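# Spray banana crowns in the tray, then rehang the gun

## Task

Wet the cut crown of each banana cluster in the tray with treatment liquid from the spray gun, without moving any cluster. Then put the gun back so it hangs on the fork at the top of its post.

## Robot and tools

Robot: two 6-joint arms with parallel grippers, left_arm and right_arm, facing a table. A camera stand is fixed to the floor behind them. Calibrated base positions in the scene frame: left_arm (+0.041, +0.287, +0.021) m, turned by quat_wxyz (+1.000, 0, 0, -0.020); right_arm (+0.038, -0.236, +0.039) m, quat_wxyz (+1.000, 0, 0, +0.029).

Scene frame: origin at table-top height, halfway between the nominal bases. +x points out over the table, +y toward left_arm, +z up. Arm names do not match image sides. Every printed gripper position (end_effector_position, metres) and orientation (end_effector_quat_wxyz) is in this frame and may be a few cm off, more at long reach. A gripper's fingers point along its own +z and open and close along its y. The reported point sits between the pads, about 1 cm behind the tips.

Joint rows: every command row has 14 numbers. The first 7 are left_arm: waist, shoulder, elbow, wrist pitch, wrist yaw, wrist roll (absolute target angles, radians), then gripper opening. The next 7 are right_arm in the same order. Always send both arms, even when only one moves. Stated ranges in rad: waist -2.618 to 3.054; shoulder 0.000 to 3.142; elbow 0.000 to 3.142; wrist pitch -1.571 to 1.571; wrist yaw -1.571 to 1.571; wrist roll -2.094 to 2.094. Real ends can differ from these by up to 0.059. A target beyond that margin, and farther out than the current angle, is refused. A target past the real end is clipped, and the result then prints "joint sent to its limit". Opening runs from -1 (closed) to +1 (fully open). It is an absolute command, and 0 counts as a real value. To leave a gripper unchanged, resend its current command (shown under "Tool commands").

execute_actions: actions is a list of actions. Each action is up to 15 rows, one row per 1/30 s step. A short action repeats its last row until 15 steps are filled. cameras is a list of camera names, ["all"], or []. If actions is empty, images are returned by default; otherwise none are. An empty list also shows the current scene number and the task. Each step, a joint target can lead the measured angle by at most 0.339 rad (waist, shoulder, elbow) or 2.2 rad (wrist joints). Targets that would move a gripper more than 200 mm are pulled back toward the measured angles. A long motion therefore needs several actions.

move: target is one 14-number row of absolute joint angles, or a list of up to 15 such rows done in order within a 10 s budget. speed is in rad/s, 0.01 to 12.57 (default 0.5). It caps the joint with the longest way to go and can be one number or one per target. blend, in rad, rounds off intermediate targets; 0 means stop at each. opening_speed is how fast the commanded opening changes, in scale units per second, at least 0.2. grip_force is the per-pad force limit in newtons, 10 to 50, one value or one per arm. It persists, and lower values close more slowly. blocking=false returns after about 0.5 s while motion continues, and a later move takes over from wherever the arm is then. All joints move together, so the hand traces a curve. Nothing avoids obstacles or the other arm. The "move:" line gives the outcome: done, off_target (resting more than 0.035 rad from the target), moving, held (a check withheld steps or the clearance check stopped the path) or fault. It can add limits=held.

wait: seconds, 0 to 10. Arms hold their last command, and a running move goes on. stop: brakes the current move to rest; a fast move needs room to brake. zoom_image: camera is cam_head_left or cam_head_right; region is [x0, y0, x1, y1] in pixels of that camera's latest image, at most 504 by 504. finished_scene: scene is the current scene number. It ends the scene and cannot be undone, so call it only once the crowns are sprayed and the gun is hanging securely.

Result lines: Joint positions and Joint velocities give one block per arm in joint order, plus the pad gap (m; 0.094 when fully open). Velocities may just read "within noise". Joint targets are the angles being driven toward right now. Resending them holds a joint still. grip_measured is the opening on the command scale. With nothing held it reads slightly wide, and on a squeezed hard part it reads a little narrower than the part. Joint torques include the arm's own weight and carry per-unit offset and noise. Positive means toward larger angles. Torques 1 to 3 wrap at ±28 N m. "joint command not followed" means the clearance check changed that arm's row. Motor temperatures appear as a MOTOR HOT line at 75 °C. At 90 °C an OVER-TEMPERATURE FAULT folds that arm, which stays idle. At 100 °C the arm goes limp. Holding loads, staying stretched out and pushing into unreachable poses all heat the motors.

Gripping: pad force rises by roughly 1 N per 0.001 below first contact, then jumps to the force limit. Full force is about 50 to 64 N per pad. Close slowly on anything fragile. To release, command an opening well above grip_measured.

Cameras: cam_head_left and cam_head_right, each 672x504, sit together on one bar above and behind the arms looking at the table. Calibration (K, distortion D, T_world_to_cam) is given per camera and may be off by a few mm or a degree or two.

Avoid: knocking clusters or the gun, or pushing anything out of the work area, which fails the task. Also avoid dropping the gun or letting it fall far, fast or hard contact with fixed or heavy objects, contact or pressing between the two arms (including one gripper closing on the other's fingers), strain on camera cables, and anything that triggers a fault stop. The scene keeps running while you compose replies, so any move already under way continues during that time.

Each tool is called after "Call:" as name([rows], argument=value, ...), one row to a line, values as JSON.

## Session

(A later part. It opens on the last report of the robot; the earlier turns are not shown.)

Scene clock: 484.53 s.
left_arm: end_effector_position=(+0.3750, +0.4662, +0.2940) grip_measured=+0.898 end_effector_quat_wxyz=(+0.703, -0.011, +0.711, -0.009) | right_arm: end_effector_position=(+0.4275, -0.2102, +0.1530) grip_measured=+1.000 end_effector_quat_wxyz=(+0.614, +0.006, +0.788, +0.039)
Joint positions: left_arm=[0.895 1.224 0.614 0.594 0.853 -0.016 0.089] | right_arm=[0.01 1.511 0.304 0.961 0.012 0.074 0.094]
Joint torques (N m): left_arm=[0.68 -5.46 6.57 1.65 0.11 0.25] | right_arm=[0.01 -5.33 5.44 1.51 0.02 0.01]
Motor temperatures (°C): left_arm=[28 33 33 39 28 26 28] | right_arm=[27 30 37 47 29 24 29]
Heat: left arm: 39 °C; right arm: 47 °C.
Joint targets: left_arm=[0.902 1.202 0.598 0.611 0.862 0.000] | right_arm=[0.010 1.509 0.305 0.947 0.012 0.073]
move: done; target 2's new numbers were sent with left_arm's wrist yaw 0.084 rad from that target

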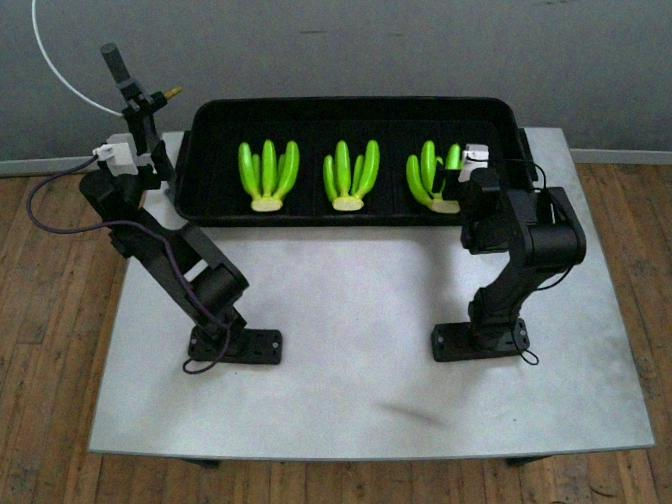

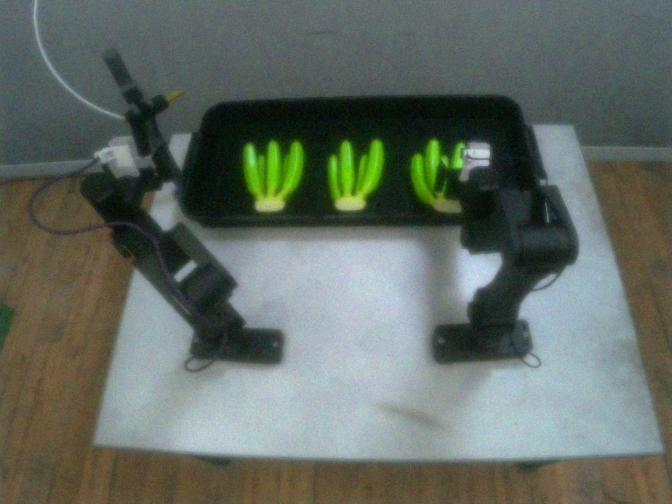

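Call:
move([
  [1.0,0.95,0.45,0.5,0.9,0,1,0.01,1.509,0.305,0.947,0.012,0.073,1],
  [0.414,0.958,0.54,0.43,-0.126,0,1,0.01,1.509,0.305,0.947,0.012,0.073,1],
], speed=0.5, blend=[0.05,0], cameras=["all"])

Call:
zoom_image(camera="cam_head_left", region=[100, 70, 200, 160])

Scene clock: 511.43 s.
left_arm: end_effector_position=(+0.3726, +0.4420, +0.2951) grip_measured=+0.998 end_effector_quat_wxyz=(+0.676, -0.176, +0.696, +0.167) | right_arm: end_effector_position=(+0.4275, -0.2102, +0.1530) grip_measured=+1.000 end_effector_quat_wxyz=(+0.614, +0.006, +0.788, +0.039)
Joint positions: left_arm=[0.421 0.965 0.509 0.425 -0.109 -0.008 0.094] | right_arm=[0.01 1.511 0.304 0.961 0.012 0.074 0.094]
Joint torques (N m): left_arm=[-0.72 -2.52 11.51 1.77 -0.22 0.13] | right_arm=[-0.1 -5.38 5.56 1.53 -0.01 0.02]
Heat: left arm: 40 °C; right arm: 47 °C.
Joint targets: left_arm=[0.414 0.958 0.540 0.430 -0.126 0.000] | right_arm=[0.010 1.509 0.305 0.947 0.012 0.073]
move: done

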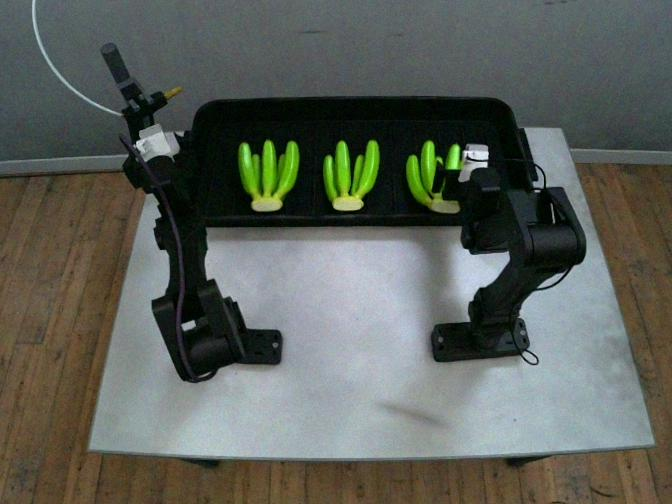

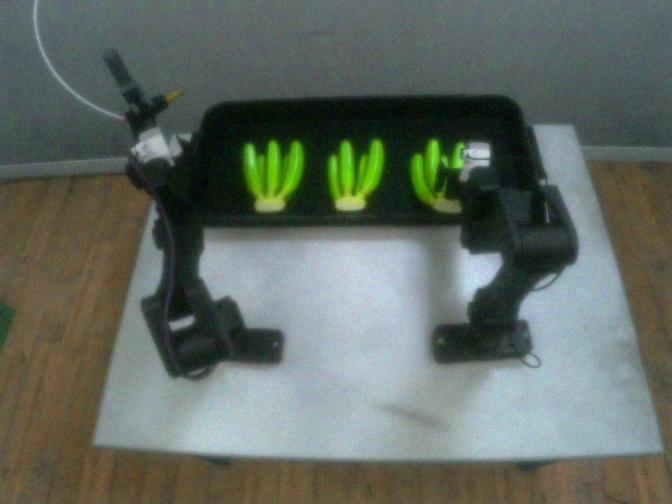

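Scaled by 5.040 from the camera's 672x504 image, which has a finer 960x720 frame.

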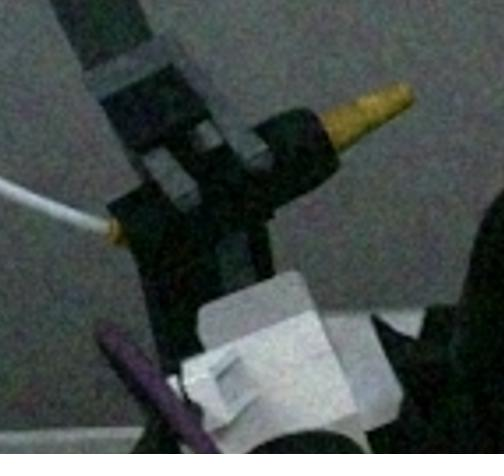

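Call:
move(target=[0.444,1.26,0.705,0.56,-0.09,0,1,0.01,1.509,0.305,0.947,0.012,0.073,1], speed=0.25, cameras=["all"])

Call:
zoom_image(camera="cam_head_left", region=[100, 70, 200, 160])

Call:
zoom_image(camera="cam_head_right", region=[100, 70, 200, 160])

Scene clock: 521.37 s.
left_arm: end_effector_position=(+0.4251, +0.4688, +0.2959) grip_measured=+0.998 end_effector_quat_wxyz=(+0.670, -0.179, +0.700, +0.169) | right_arm: end_effector_position=(+0.4275, -0.2102, +0.1530) grip_measured=+1.000 end_effector_quat_wxyz=(+0.614, +0.006, +0.788, +0.039)
Joint positions: left_arm=[0.437 1.252 0.673 0.534 -0.101 -0.008 0.094] | right_arm=[0.01 1.511 0.304 0.961 0.012 0.074 0.094]
Joint torques (N m): left_arm=[0.77 -3.52 11.44 2.02 0.11 0.1] | right_arm=[-0.02 -5.31 5.57 1.5 -0.07 0.02]
Heat: left arm: 41 °C; right arm: 47 °C.
Joint targets: left_arm=[0.444 1.260 0.705 0.560 -0.090 0.000] | right_arm=[0.010 1.509 0.305 0.947 0.012 0.073]
move: done

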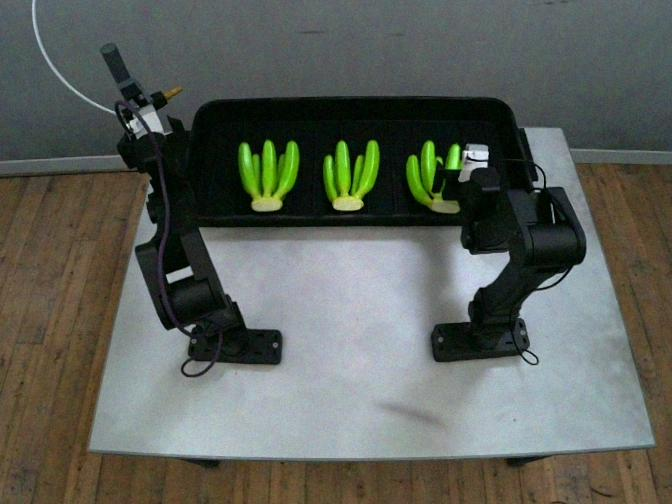

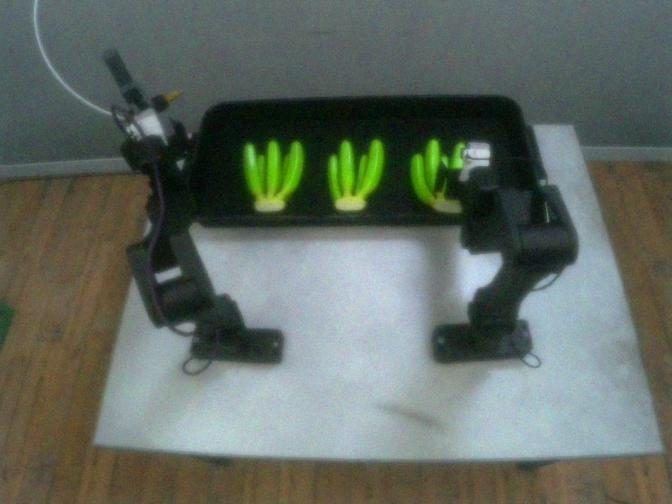

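Scaled by 5.040 from the camera's 672x504 image, which has a finer 960x720 frame.

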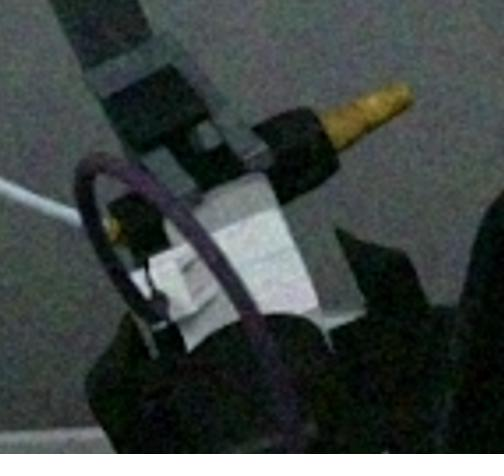

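Scaled by 5.040 from the camera's 672x504 image, which has a finer 960x720 frame.

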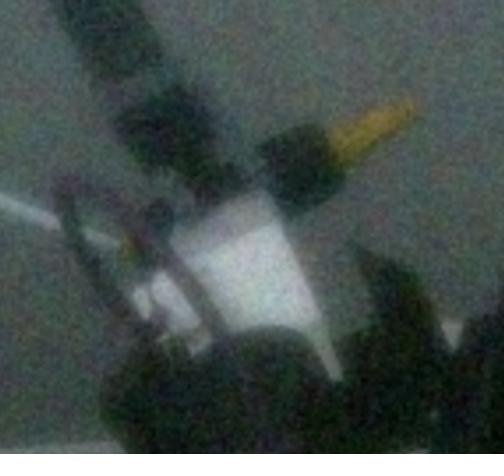

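Call:
move(target=[0.437,1.262,0.69,0.545,-0.101,0,0.2,0.01,1.509,0.305,0.947,0.012,0.073,1], opening_speed=0.5, cameras=["all"])

Call:
zoom_image(camera="cam_head_left", region=[100, 70, 200, 160])

Scene clock: 530.97 s.
left_arm: end_effector_position=(+0.4251, +0.4688, +0.2961) grip_measured=+0.203 end_effector_quat_wxyz=(+0.670, -0.178, +0.700, +0.171) | right_arm: end_effector_position=(+0.4275, -0.2102, +0.1530) grip_measured=+1.000 end_effector_quat_wxyz=(+0.614, +0.006, +0.788, +0.039)
Joint positions: left_arm=[0.437 1.252 0.673 0.535 -0.101 -0.004 0.057] | right_arm=[0.01 1.511 0.304 0.961 0.012 0.074 0.094]
Joint torques (N m): left_arm=[0.02 -3.32 9.88 1.83 0.02 0.06] | right_arm=[0.2 -5.2 5.23 1.55 -0.05 0.02]
Heat: left arm: 43 °C; right arm: 47 °C.
Joint targets: left_arm=[0.437 1.262 0.690 0.545 -0.101 0.000] | right_arm=[0.010 1.509 0.305 0.947 0.012 0.073]
move: done

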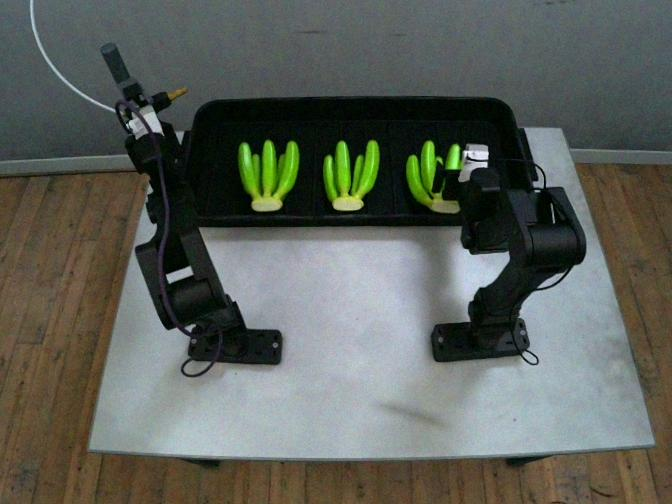

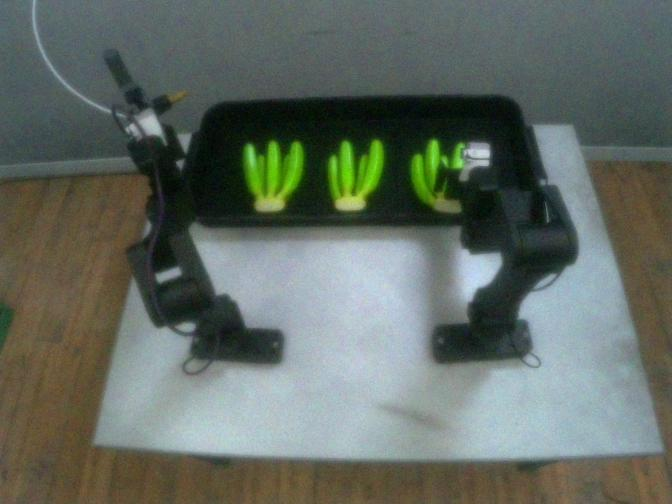

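Scaled by 5.040 from the camera's 672x504 image, which has a finer 960x720 frame.

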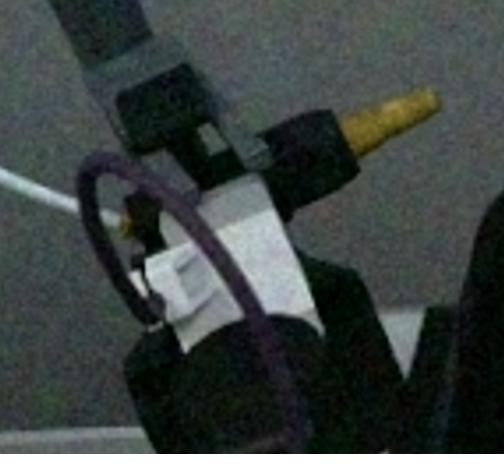

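Call:
move(target=[0.437,1.262,0.69,0.545,-0.101,0,-0.3,0.01,1.509,0.305,0.947,0.012,0.073,1], opening_speed=0.5, cameras=["all"])

Call:
zoom_image(camera="cam_head_left", region=[100, 70, 200, 160])

Scene clock: 542.20 s.
left_arm: end_effector_position=(+0.4271, +0.4650, +0.2954) grip_measured=-0.181 end_effector_quat_wxyz=(+0.670, -0.163, +0.704, +0.170) | right_arm: end_effector_position=(+0.4275, -0.2102, +0.1530) grip_measured=+1.000 end_effector_quat_wxyz=(+0.614, +0.006, +0.788, +0.039)
Joint positions: left_arm=[0.435 1.252 0.673 0.533 -0.08 0.017 0.038] | right_arm=[0.01 1.511 0.304 0.961 0.012 0.074 0.094]
Joint torques (N m): left_arm=[0.23 -3.33 9.89 1.83 -0.24 -0.13] | right_arm=[-0.02 -5.26 5.44 1.54 -0.03 -0.01]
Heat: left arm: 43 °C; right arm: 47 °C.
Joint targets: left_arm=[0.437 1.262 0.690 0.545 -0.101 0.000] | right_arm=[0.010 1.509 0.305 0.947 0.012 0.073]
move: done

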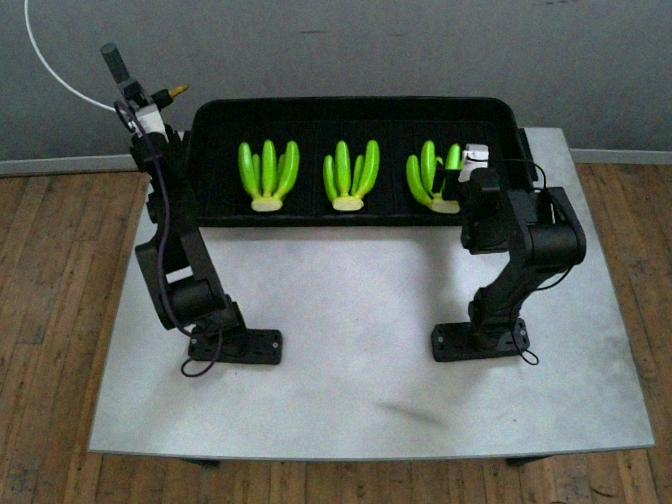

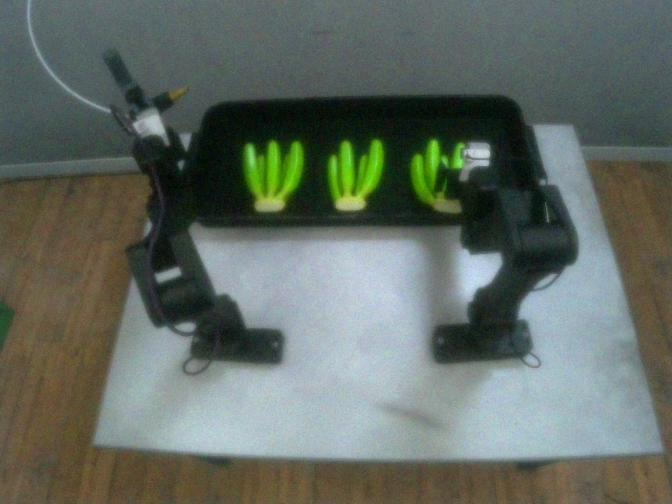

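Scaled by 5.040 from the camera's 672x504 image, which has a finer 960x720 frame.

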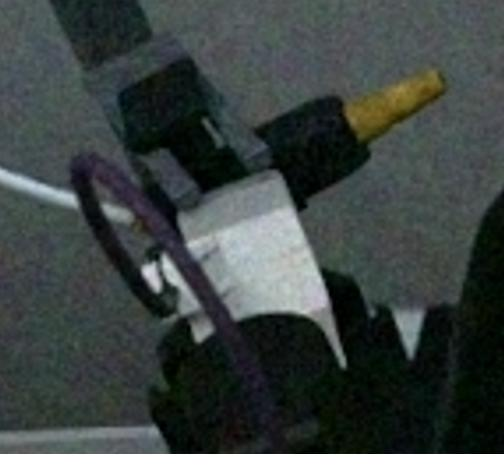

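Call:
move(target=[0.437,1.235,0.85,0.37,-0.09,0,-0.45,0.01,1.509,0.305,0.947,0.012,0.073,1], speed=0.12, opening_speed=0.5, cameras=["all"])

Call:
zoom_image(camera="cam_head_left", region=[100, 50, 200, 160])

Scene clock: 555.63 s.
left_arm: end_effector_position=(+0.4309, +0.4668, +0.2924) grip_measured=-0.199 end_effector_quat_wxyz=(+0.632, -0.170, +0.739, +0.163) | right_arm: end_effector_position=(+0.4275, -0.2102, +0.1530) grip_measured=+1.000 end_effector_quat_wxyz=(+0.614, +0.006, +0.788, +0.039)
Joint positions: left_arm=[0.435 1.252 0.767 0.335 -0.081 0.014 0.038] | right_arm=[0.01 1.511 0.304 0.961 0.012 0.074 0.094]
Joint torques (N m): left_arm=[0.18 -5.68 16.59 2.07 -0.12 -0.11] | right_arm=[0.05 -5.15 5.34 1.51 -0.03 -0.02]
Heat: left arm: 43 °C; right arm: 47 °C.
Joint targets: left_arm=[0.437 1.235 0.850 0.370 -0.090 0.000] | right_arm=[0.010 1.509 0.305 0.947 0.012 0.073]
move: off_target (left_arm); left_arm: the elbow is farthest, 0.083 rad from its target

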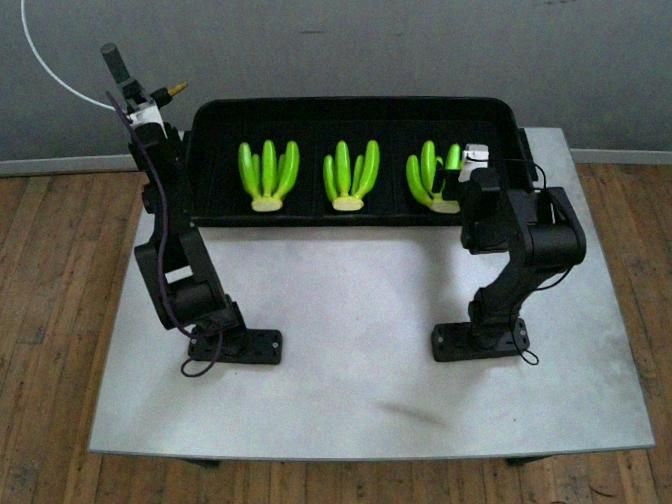

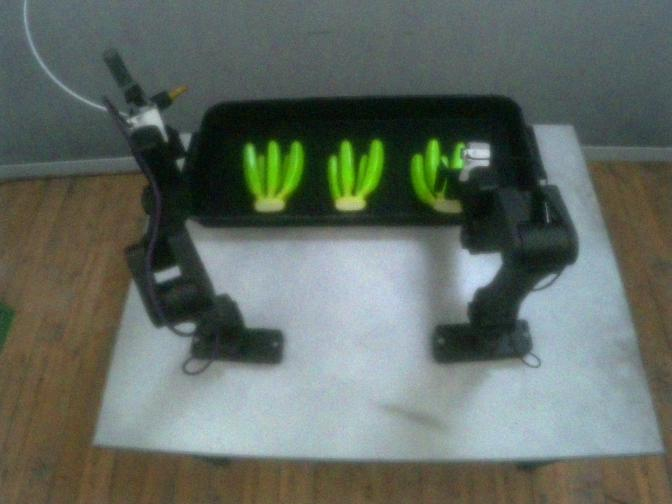

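Scaled by 4.582 from the camera's 672x504 image, which has a finer 960x720 frame.

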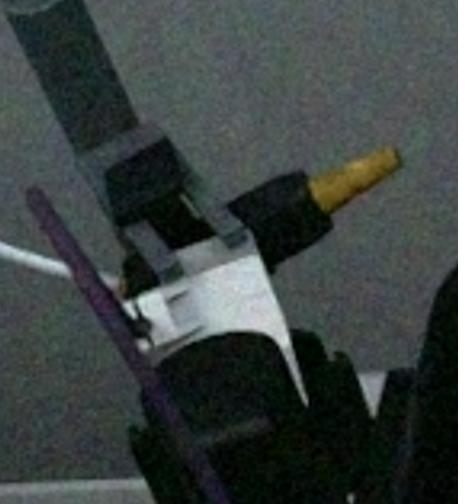

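Call:
move([
  [0.437,1.25,0.74,0.49,-0.09,0,-0.5,0.01,1.509,0.305,0.947,0.012,0.073,1],
  [0.387,1.09,0.65,0.45,-0.153,0,-0.5,0.01,1.509,0.305,0.947,0.012,0.073,1],
], speed=0.15, blend=[0.03,0], cameras=["all"])

Call:
zoom_image(camera="cam_head_left", region=[100, 50, 200, 160])

Scene clock: 571.47 s.
left_arm: end_effector_position=(+0.4081, +0.4493, +0.3028) grip_measured=-0.201 end_effector_quat_wxyz=(+0.659, -0.169, +0.713, +0.171) | right_arm: end_effector_position=(+0.4275, -0.2102, +0.1530) grip_measured=+1.000 end_effector_quat_wxyz=(+0.614, +0.006, +0.788, +0.039)
Joint positions: left_arm=[0.394 1.126 0.659 0.393 -0.132 0.011 0.038] | right_arm=[0.01 1.511 0.304 0.961 0.012 0.074 0.094]
Joint torques (N m): left_arm=[-0.59 -6.38 7.66 2.27 -0.24 -0.09] | right_arm=[-0.03 -5.44 5.35 1.56 -0.02 0.02]
Motor temperatures (°C): left_arm=[27 31 39 45 27 26 28] | right_arm=[27 30 37 47 29 24 29]
Heat: left arm: 45 °C; right arm: 47 °C.
Joint targets: left_arm=[0.387 1.090 0.650 0.450 -0.153 0.000] | right_arm=[0.010 1.509 0.305 0.947 0.012 0.073]
move: off_target (left_arm); left_arm: the wrist pitch is farthest, 0.057 rad from its target

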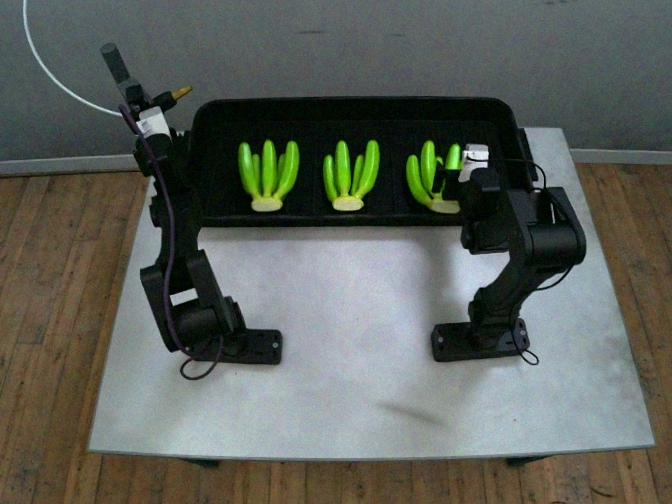

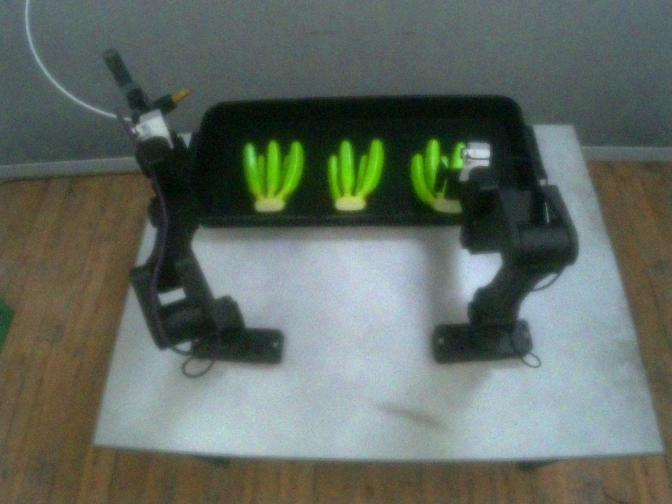

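Scaled by 4.582 from the camera's 672x504 image, which has a finer 960x720 frame.

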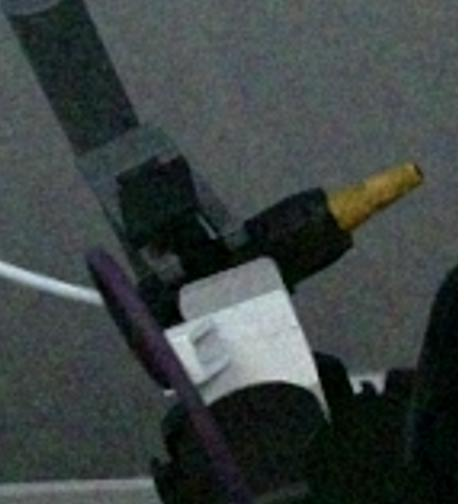

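Call:
move([
  [0.327,0.9256,0.56,0.37,-0.213,0,-0.5,0.01,1.509,0.305,0.947,0.012,0.073,1],
], speed=0.15, cameras=["all"])

Call:
zoom_image(camera="cam_head_left", region=[100, 50, 220, 180])

Scene clock: 585.27 s.
left_arm: end_effector_position=(+0.3779, +0.4270, +0.3036) grip_measured=-0.204 end_effector_quat_wxyz=(+0.663, -0.169, +0.708, +0.174) | right_arm: end_effector_position=(+0.4275, -0.2102, +0.1530) grip_measured=+1.000 end_effector_quat_wxyz=(+0.614, +0.006, +0.788, +0.039)
Joint positions: left_arm=[0.334 0.951 0.568 0.322 -0.196 0.01 0.037] | right_arm=[0.01 1.511 0.304 0.961 0.012 0.074 0.094]
Joint torques (N m): left_arm=[-0.76 -4.14 7.77 2.19 -0.17 -0.06] | right_arm=[-0.12 -5.35 5.27 1.48 -0.03 0.05]
Heat: left arm: 45 °C; right arm: 47 °C.
Joint targets: left_arm=[0.327 0.926 0.560 0.370 -0.213 0.000] | right_arm=[0.010 1.509 0.305 0.947 0.012 0.073]
move: off_target (left_arm); left_arm: the wrist pitch is farthest, 0.048 rad from its target

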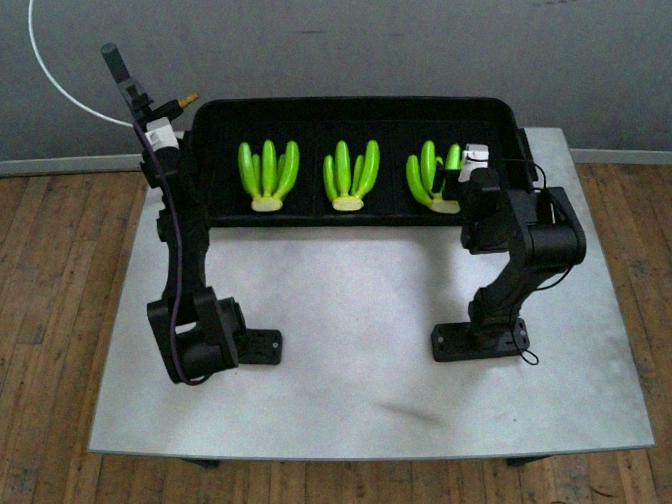

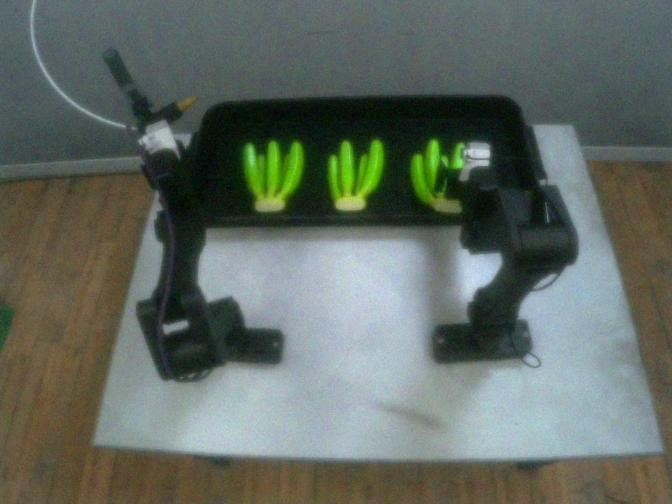

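Scaled by 3.877 from the camera's 672x504 image, which has a finer 960x720 frame.

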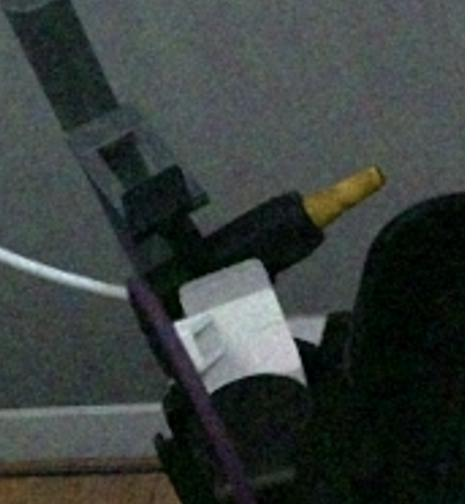

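Call:
move([
  [0.231,0.7136,0.49,0.21,-0.309,0,-0.5,0.01,1.509,0.305,0.947,0.012,0.073,1],
], speed=0.2, cameras=["all"])

Call:
zoom_image(camera="cam_head_left", region=[100, 50, 230, 200])

Scene clock: 594.33 s.
left_arm: end_effector_position=(+0.3429, +0.4016, +0.3004) grip_measured=-0.204 end_effector_quat_wxyz=(+0.659, -0.167, +0.712, +0.176) | right_arm: end_effector_position=(+0.4275, -0.2102, +0.1530) grip_measured=+1.000 end_effector_quat_wxyz=(+0.614, +0.006, +0.788, +0.039)
Joint positions: left_arm=[0.238 0.734 0.498 0.164 -0.292 0.01 0.037] | right_arm=[0.01 1.511 0.304 0.961 0.012 0.074 0.094]
Joint torques (N m): left_arm=[-0.75 -2.26 7.83 2.15 -0.26 -0.07] | right_arm=[-0.17 -5.31 5.49 1.52 0.02 -0.01]
Heat: left arm: 45 °C; right arm: 47 °C.
Joint targets: left_arm=[0.231 0.714 0.490 0.210 -0.309 0.000] | right_arm=[0.010 1.509 0.305 0.947 0.012 0.073]
move: off_target (left_arm); left_arm: the wrist pitch is farthest, 0.046 rad from its target

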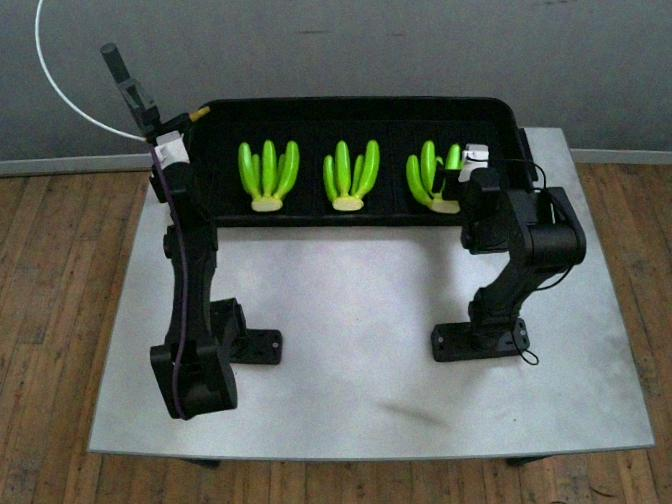

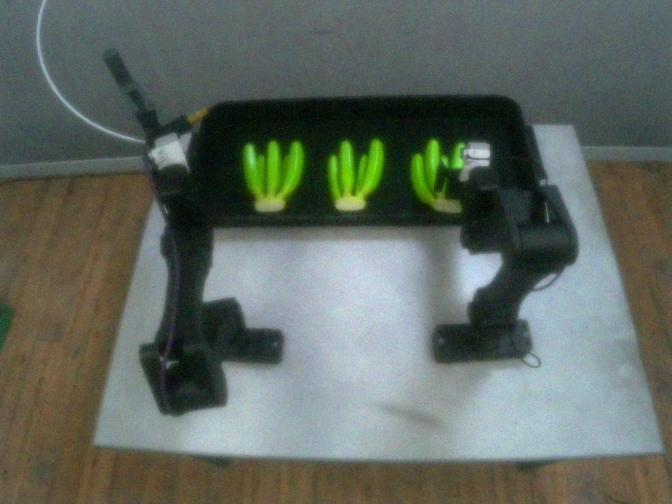

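Scaled by 3.360 from the camera's 672x504 image, which has a finer 960x720 frame.

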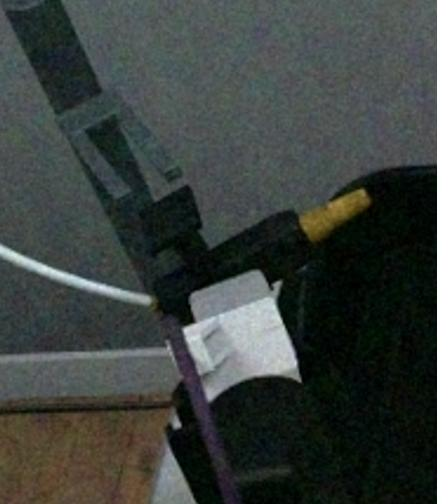

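Call:
move([
  [0.592,1.0445,0.26,0.83,0.552,1.2,-0.5,-0.9,1.0,0.5,0.5,0.012,0.073,1],
], speed=0.5, cameras=["all"])

Call:
zoom_image(camera="cam_head_left", region=[120, 60, 320, 240])

Call:
zoom_image(camera="cam_head_right", region=[120, 60, 320, 240])

Scene clock: 639.73 s.
left_arm: end_effector_position=(+0.3699, +0.3815, +0.2408) grip_measured=-0.205 end_effector_quat_wxyz=(+0.576, +0.400, +0.580, +0.413) | right_arm: end_effector_position=(+0.2867, -0.5123, +0.3046) grip_measured=+1.000 end_effector_quat_wxyz=(+0.650, +0.316, +0.639, -0.264)
Joint positions: left_arm=[0.585 1.045 0.267 0.785 0.528 1.223 0.037] | right_arm=[-0.894 1.013 0.477 0.52 0.011 0.074 0.094]
Joint torques (N m): left_arm=[0.75 -1.96 6.99 2.07 0.23 -0.2] | right_arm=[-0.77 -3.99 9.32 1.47 0.01 -0.02]
Motor temperatures (°C): left_arm=[27 31 34 46 27 26 29] | right_arm=[27 30 37 47 29 24 29]
Heat: left arm: 46 °C; right arm: 47 °C.
Joint targets: left_arm=[0.592 1.045 0.260 0.830 0.552 1.200] | right_arm=[-0.900 1.000 0.500 0.500 0.012 0.073]
move: off_target (left_arm); left_arm: the wrist pitch is farthest, 0.045 rad from its target

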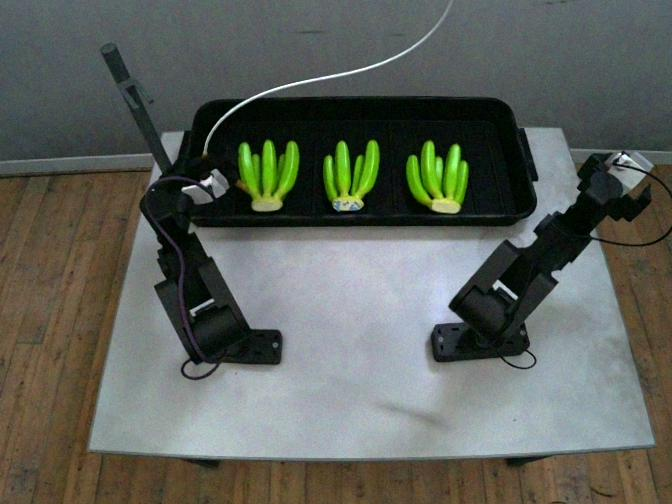

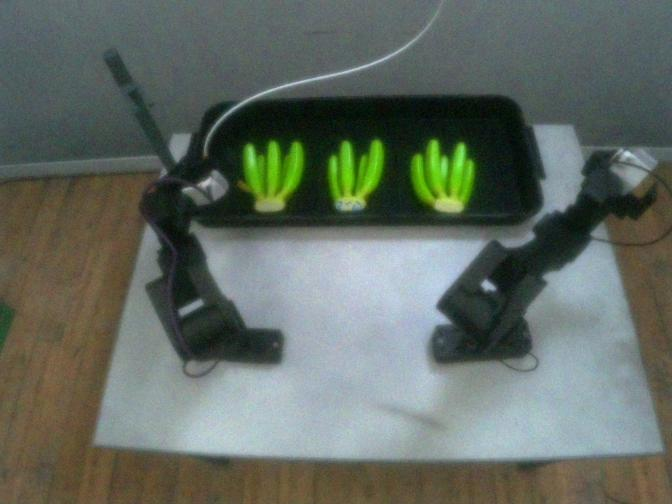

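Scaled by 2.520 from the camera's 672x504 image, which has a finer 960x720 frame.

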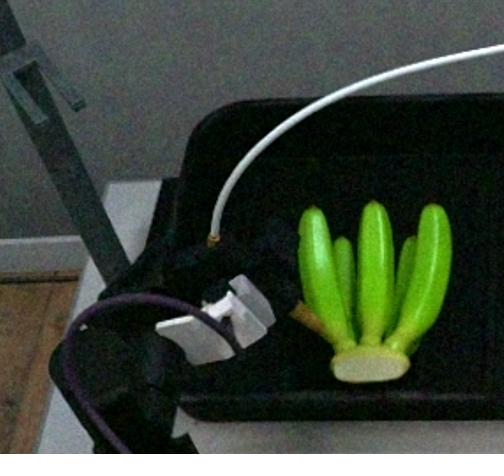

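Scaled by 2.520 from the camera's 672x504 image, which has a finer 960x720 frame.

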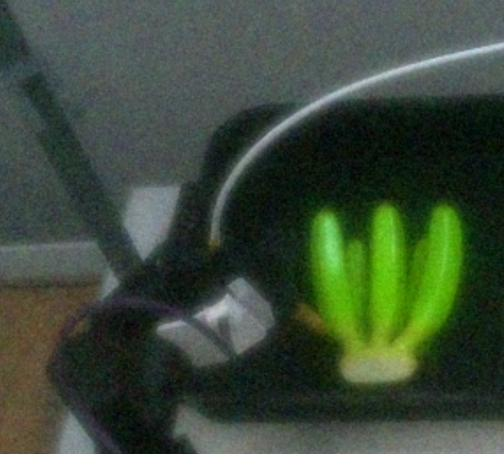

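Call:
zoom_image(camera="cam_head_left", region=[230, 170, 370, 230])

Scaled by 3.600 from the camera's 672x504 image, which has a finer 960x720 frame.

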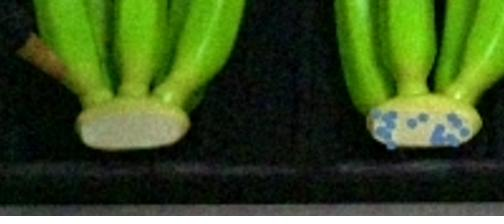

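Call:
move([
  [0.816,0.8655,0.3125,0.8,0.776,1.0,-0.5,-0.9,1.0,0.5,0.5,0.012,0.073,1],
  [0.816,0.8655,0.3125,0.8,0.776,1.4,-0.5,-0.9,1.0,0.5,0.5,0.012,0.073,1],
], speed=0.3, cameras=["all"])

Call:
zoom_image(camera="cam_head_left", region=[150, 110, 370, 230])

Scene clock: 689.43 s.
left_arm: end_effector_position=(+0.3319, +0.3964, +0.2885) grip_measured=-0.205 end_effector_quat_wxyz=(+0.538, +0.462, +0.473, +0.523) | right_arm: end_effector_position=(+0.2867, -0.5123, +0.3046) grip_measured=+1.000 end_effector_quat_wxyz=(+0.650, +0.316, +0.639, -0.264)
Joint positions: left_arm=[0.809 0.883 0.275 0.784 0.764 1.422 0.037] | right_arm=[-0.894 1.013 0.477 0.52 0.011 0.074 0.094]
Joint torques (N m): left_arm=[0.77 -2.44 11.52 1.63 0.04 -0.18] | right_arm=[-0.55 -3.93 9.51 1.47 -0.03 -0.03]
Heat: left arm: 48 °C; right arm: 45 °C.
Joint targets: left_arm=[0.816 0.865 0.312 0.800 0.776 1.400] | right_arm=[-0.900 1.000 0.500 0.500 0.012 0.073]
move: off_target (left_arm); left_arm: the elbow is farthest, 0.037 rad from its target

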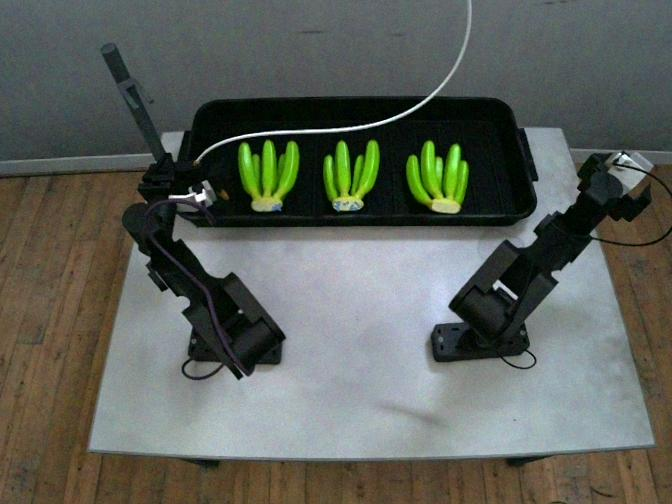

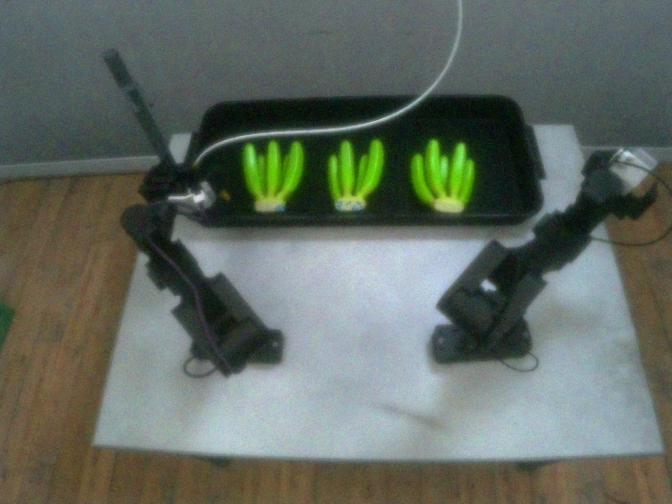

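Scaled by 2.291 from the camera's 672x504 image, which has a finer 960x720 frame.

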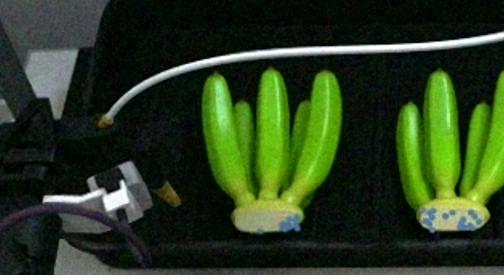

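Call:
move([
  [0.9,0.89,0.33,0.8,0.85,1.4,-0.5,-0.9,1.0,0.5,0.5,0.012,0.073,1],
  [0.9,0.89,0.33,0.8,0.85,0.9,-0.5,-0.9,1.0,0.5,0.5,0.012,0.073,1],
], speed=0.25, cameras=["all"])

Call:
zoom_image(camera="cam_head_left", region=[150, 110, 370, 230])

Scene clock: 703.67 s.
left_arm: end_effector_position=(+0.3238, +0.4085, +0.2920) grip_measured=-0.205 end_effector_quat_wxyz=(+0.644, +0.336, +0.571, +0.383) | right_arm: end_effector_position=(+0.2867, -0.5123, +0.3046) grip_measured=+1.000 end_effector_quat_wxyz=(+0.650, +0.316, +0.639, -0.264)
Joint positions: left_arm=[0.893 0.89 0.292 0.784 0.841 0.928 0.037] | right_arm=[-0.894 1.013 0.477 0.52 0.011 0.074 0.094]
Joint torques (N m): left_arm=[0.69 -0.95 11.7 1.59 0 -0.24] | right_arm=[-0.35 -3.88 9.5 1.48 -0.04 0]
Heat: left arm: 47 °C; right arm: 44 °C.
Joint targets: left_arm=[0.900 0.890 0.330 0.800 0.850 0.900] | right_arm=[-0.900 1.000 0.500 0.500 0.012 0.073]
move: off_target (left_arm); left_arm: the elbow is farthest, 0.038 rad from its target

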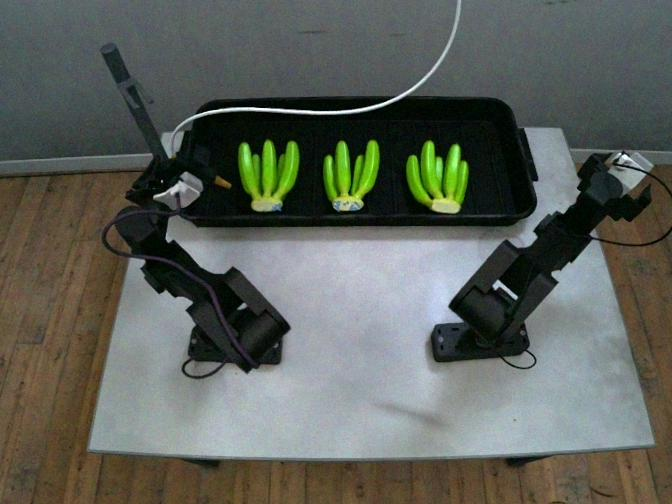

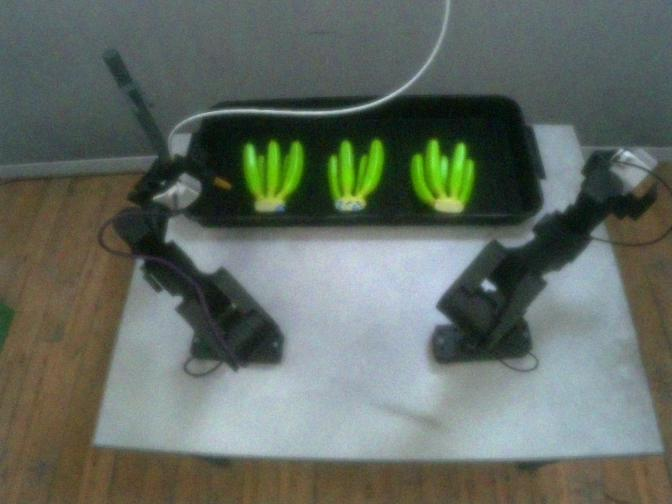

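Scaled by 2.291 from the camera's 672x504 image, which has a finer 960x720 frame.

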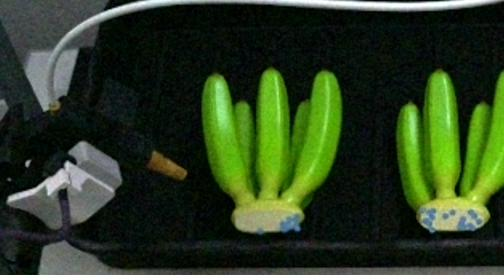

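Call:
move([
  [0.86,0.96,0.36,0.83,0.81,0.9,-0.5,-0.9,1.0,0.5,0.5,0.012,0.073,1],
  [0.86,0.96,0.36,0.83,0.81,1.4,-0.5,-0.9,1.0,0.5,0.5,0.012,0.073,1],
], speed=0.25, cameras=["cam_head_left"])

Call:
zoom_image(camera="cam_head_left", region=[150, 110, 370, 230])

Scene clock: 713.63 s.
left_arm: end_effector_position=(+0.3345, +0.4136, +0.2897) grip_measured=-0.205 end_effector_quat_wxyz=(+0.534, +0.464, +0.479, +0.520) | right_arm: end_effector_position=(+0.2867, -0.5123, +0.3046) grip_measured=+1.000 end_effector_quat_wxyz=(+0.650, +0.316, +0.639, -0.264)
Joint positions: left_arm=[0.868 0.959 0.321 0.801 0.82 1.422 0.037] | right_arm=[-0.894 1.013 0.477 0.52 0.011 0.074 0.094]
Joint torques (N m): left_arm=[-0.85 -1.28 11.74 1.73 -0.21 -0.2] | right_arm=[-0.61 -4.01 9.37 1.45 -0.03 0.01]
Heat: left arm: 46 °C; right arm: 44 °C.
Joint targets: left_arm=[0.860 0.960 0.360 0.830 0.810 1.400] | right_arm=[-0.900 1.000 0.500 0.500 0.012 0.073]
move: off_target (left_arm); left_arm: the elbow is farthest, 0.039 rad from its target
Images, in order (width x height): cam_head_left 672x504.

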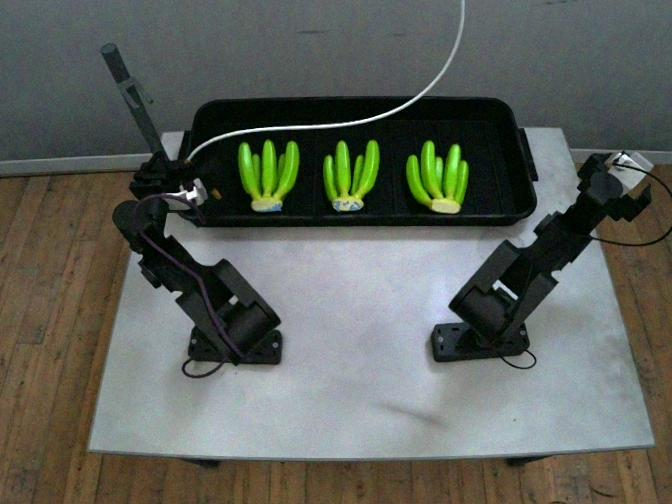

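Scaled by 2.291 from the camera's 672x504 image, which has a finer 960x720 frame.

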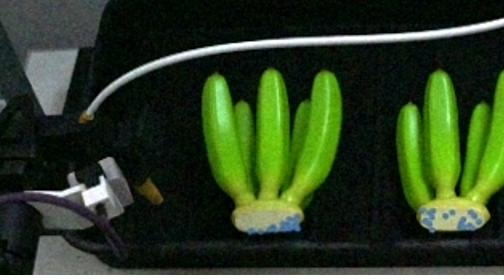

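Call:
move([
  [0.86,0.99,0.38,0.89,0.81,1.4,-0.5,-0.9,1.0,0.5,0.5,0.012,0.073,1],
  [0.86,0.99,0.38,0.89,0.81,0.95,-0.5,-0.9,1.0,0.5,0.5,0.012,0.073,1],
], speed=0.2, cameras=["cam_head_left"])

Call:
zoom_image(camera="cam_head_left", region=[230, 160, 370, 230])

Scene clock: 724.43 s.
left_arm: end_effector_position=(+0.3370, +0.4163, +0.3021) grip_measured=-0.205 end_effector_quat_wxyz=(+0.638, +0.353, +0.550, +0.407) | right_arm: end_effector_position=(+0.2867, -0.5123, +0.3046) grip_measured=+1.000 end_effector_quat_wxyz=(+0.650, +0.316, +0.639, -0.264)
Joint positions: left_arm=[0.868 0.988 0.342 0.862 0.82 0.98 0.037] | right_arm=[-0.894 1.013 0.477 0.52 0.011 0.074 0.094]
Joint torques (N m): left_arm=[-0.84 -1.46 11.56 1.71 -0.24 -0.29] | right_arm=[-0.5 -4.03 9.52 1.43 -0.02 0.01]
Heat: left arm: 45 °C; right arm: 44 °C.
Joint targets: left_arm=[0.860 0.990 0.380 0.890 0.810 0.950] | right_arm=[-0.900 1.000 0.500 0.500 0.012 0.073]
move: off_target (left_arm); left_arm: the elbow is farthest, 0.038 rad from its target
Images, in order (width x height): cam_head_left 672x504.

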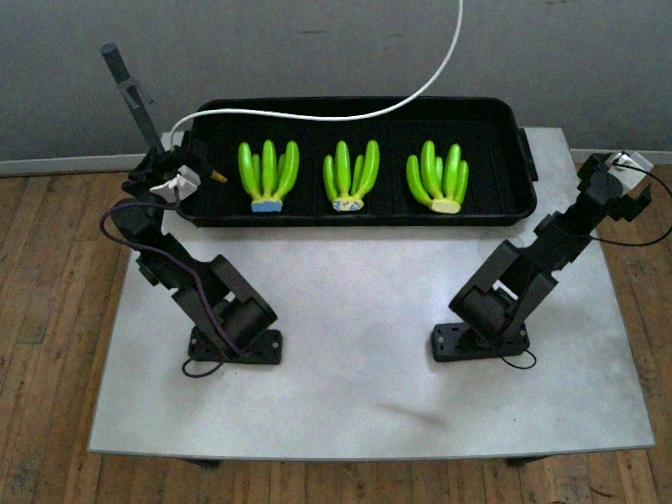

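Scaled by 3.600 from the camera's 672x504 image, which has a finer 960x720 frame.

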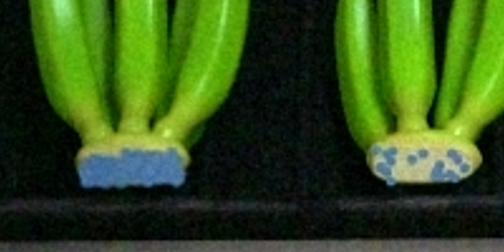

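Call:
move([
  [-0.415,0.838,0.5,0.4,-0.455,1.1,-0.5,-0.9,1.0,0.5,0.5,0.012,0.073,1],
  [-0.415,0.838,0.5,0.4,-0.455,1.6,-0.5,-0.9,1.0,0.5,0.5,0.012,0.073,1],
], speed=[0.6,0.25], cameras=["cam_head_left"])

Call:
zoom_image(camera="cam_head_left", region=[230, 150, 470, 240])

Scene clock: 748.33 s.
left_arm: end_effector_position=(+0.3722, +0.2158, +0.2834) grip_measured=-0.205 end_effector_quat_wxyz=(+0.466, +0.533, +0.494, +0.505) | right_arm: end_effector_position=(+0.2867, -0.5123, +0.3046) grip_measured=+1.000 end_effector_quat_wxyz=(+0.650, +0.316, +0.639, -0.264)
Joint positions: left_arm=[-0.409 0.864 0.453 0.348 -0.45 1.622 0.037] | right_arm=[-0.894 1.013 0.477 0.52 0.011 0.074 0.094]
Joint torques (N m): left_arm=[-0.61 -3.4 13.07 2.17 -0.1 -0.25] | right_arm=[-0.54 -3.89 9.58 1.49 -0.02 0.02]
Heat: left arm: 44 °C; right arm: 44 °C.
Joint targets: left_arm=[-0.415 0.838 0.500 0.400 -0.455 1.600] | right_arm=[-0.900 1.000 0.500 0.500 0.012 0.073]
move: off_target (left_arm); left_arm: the wrist pitch is farthest, 0.052 rad from its target
Images, in order (width x height): cam_head_left 672x504.

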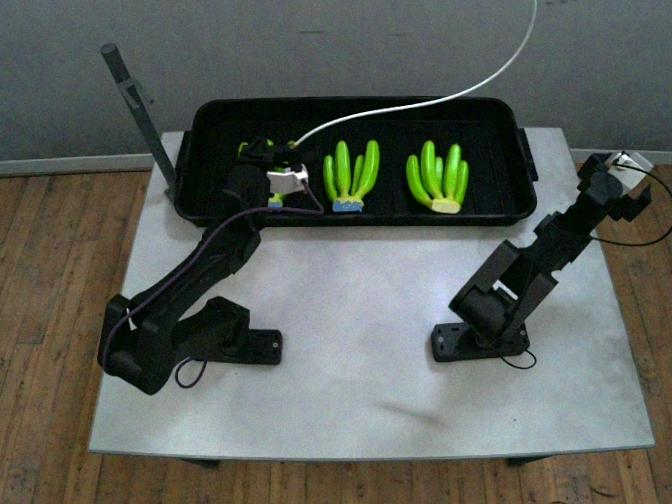

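Scaled by 2.100 from the camera's 672x504 image, which has a finer 960x720 frame.

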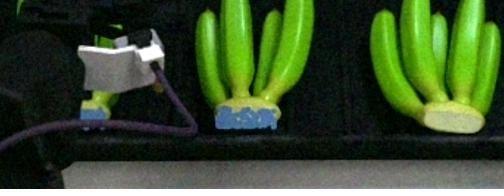

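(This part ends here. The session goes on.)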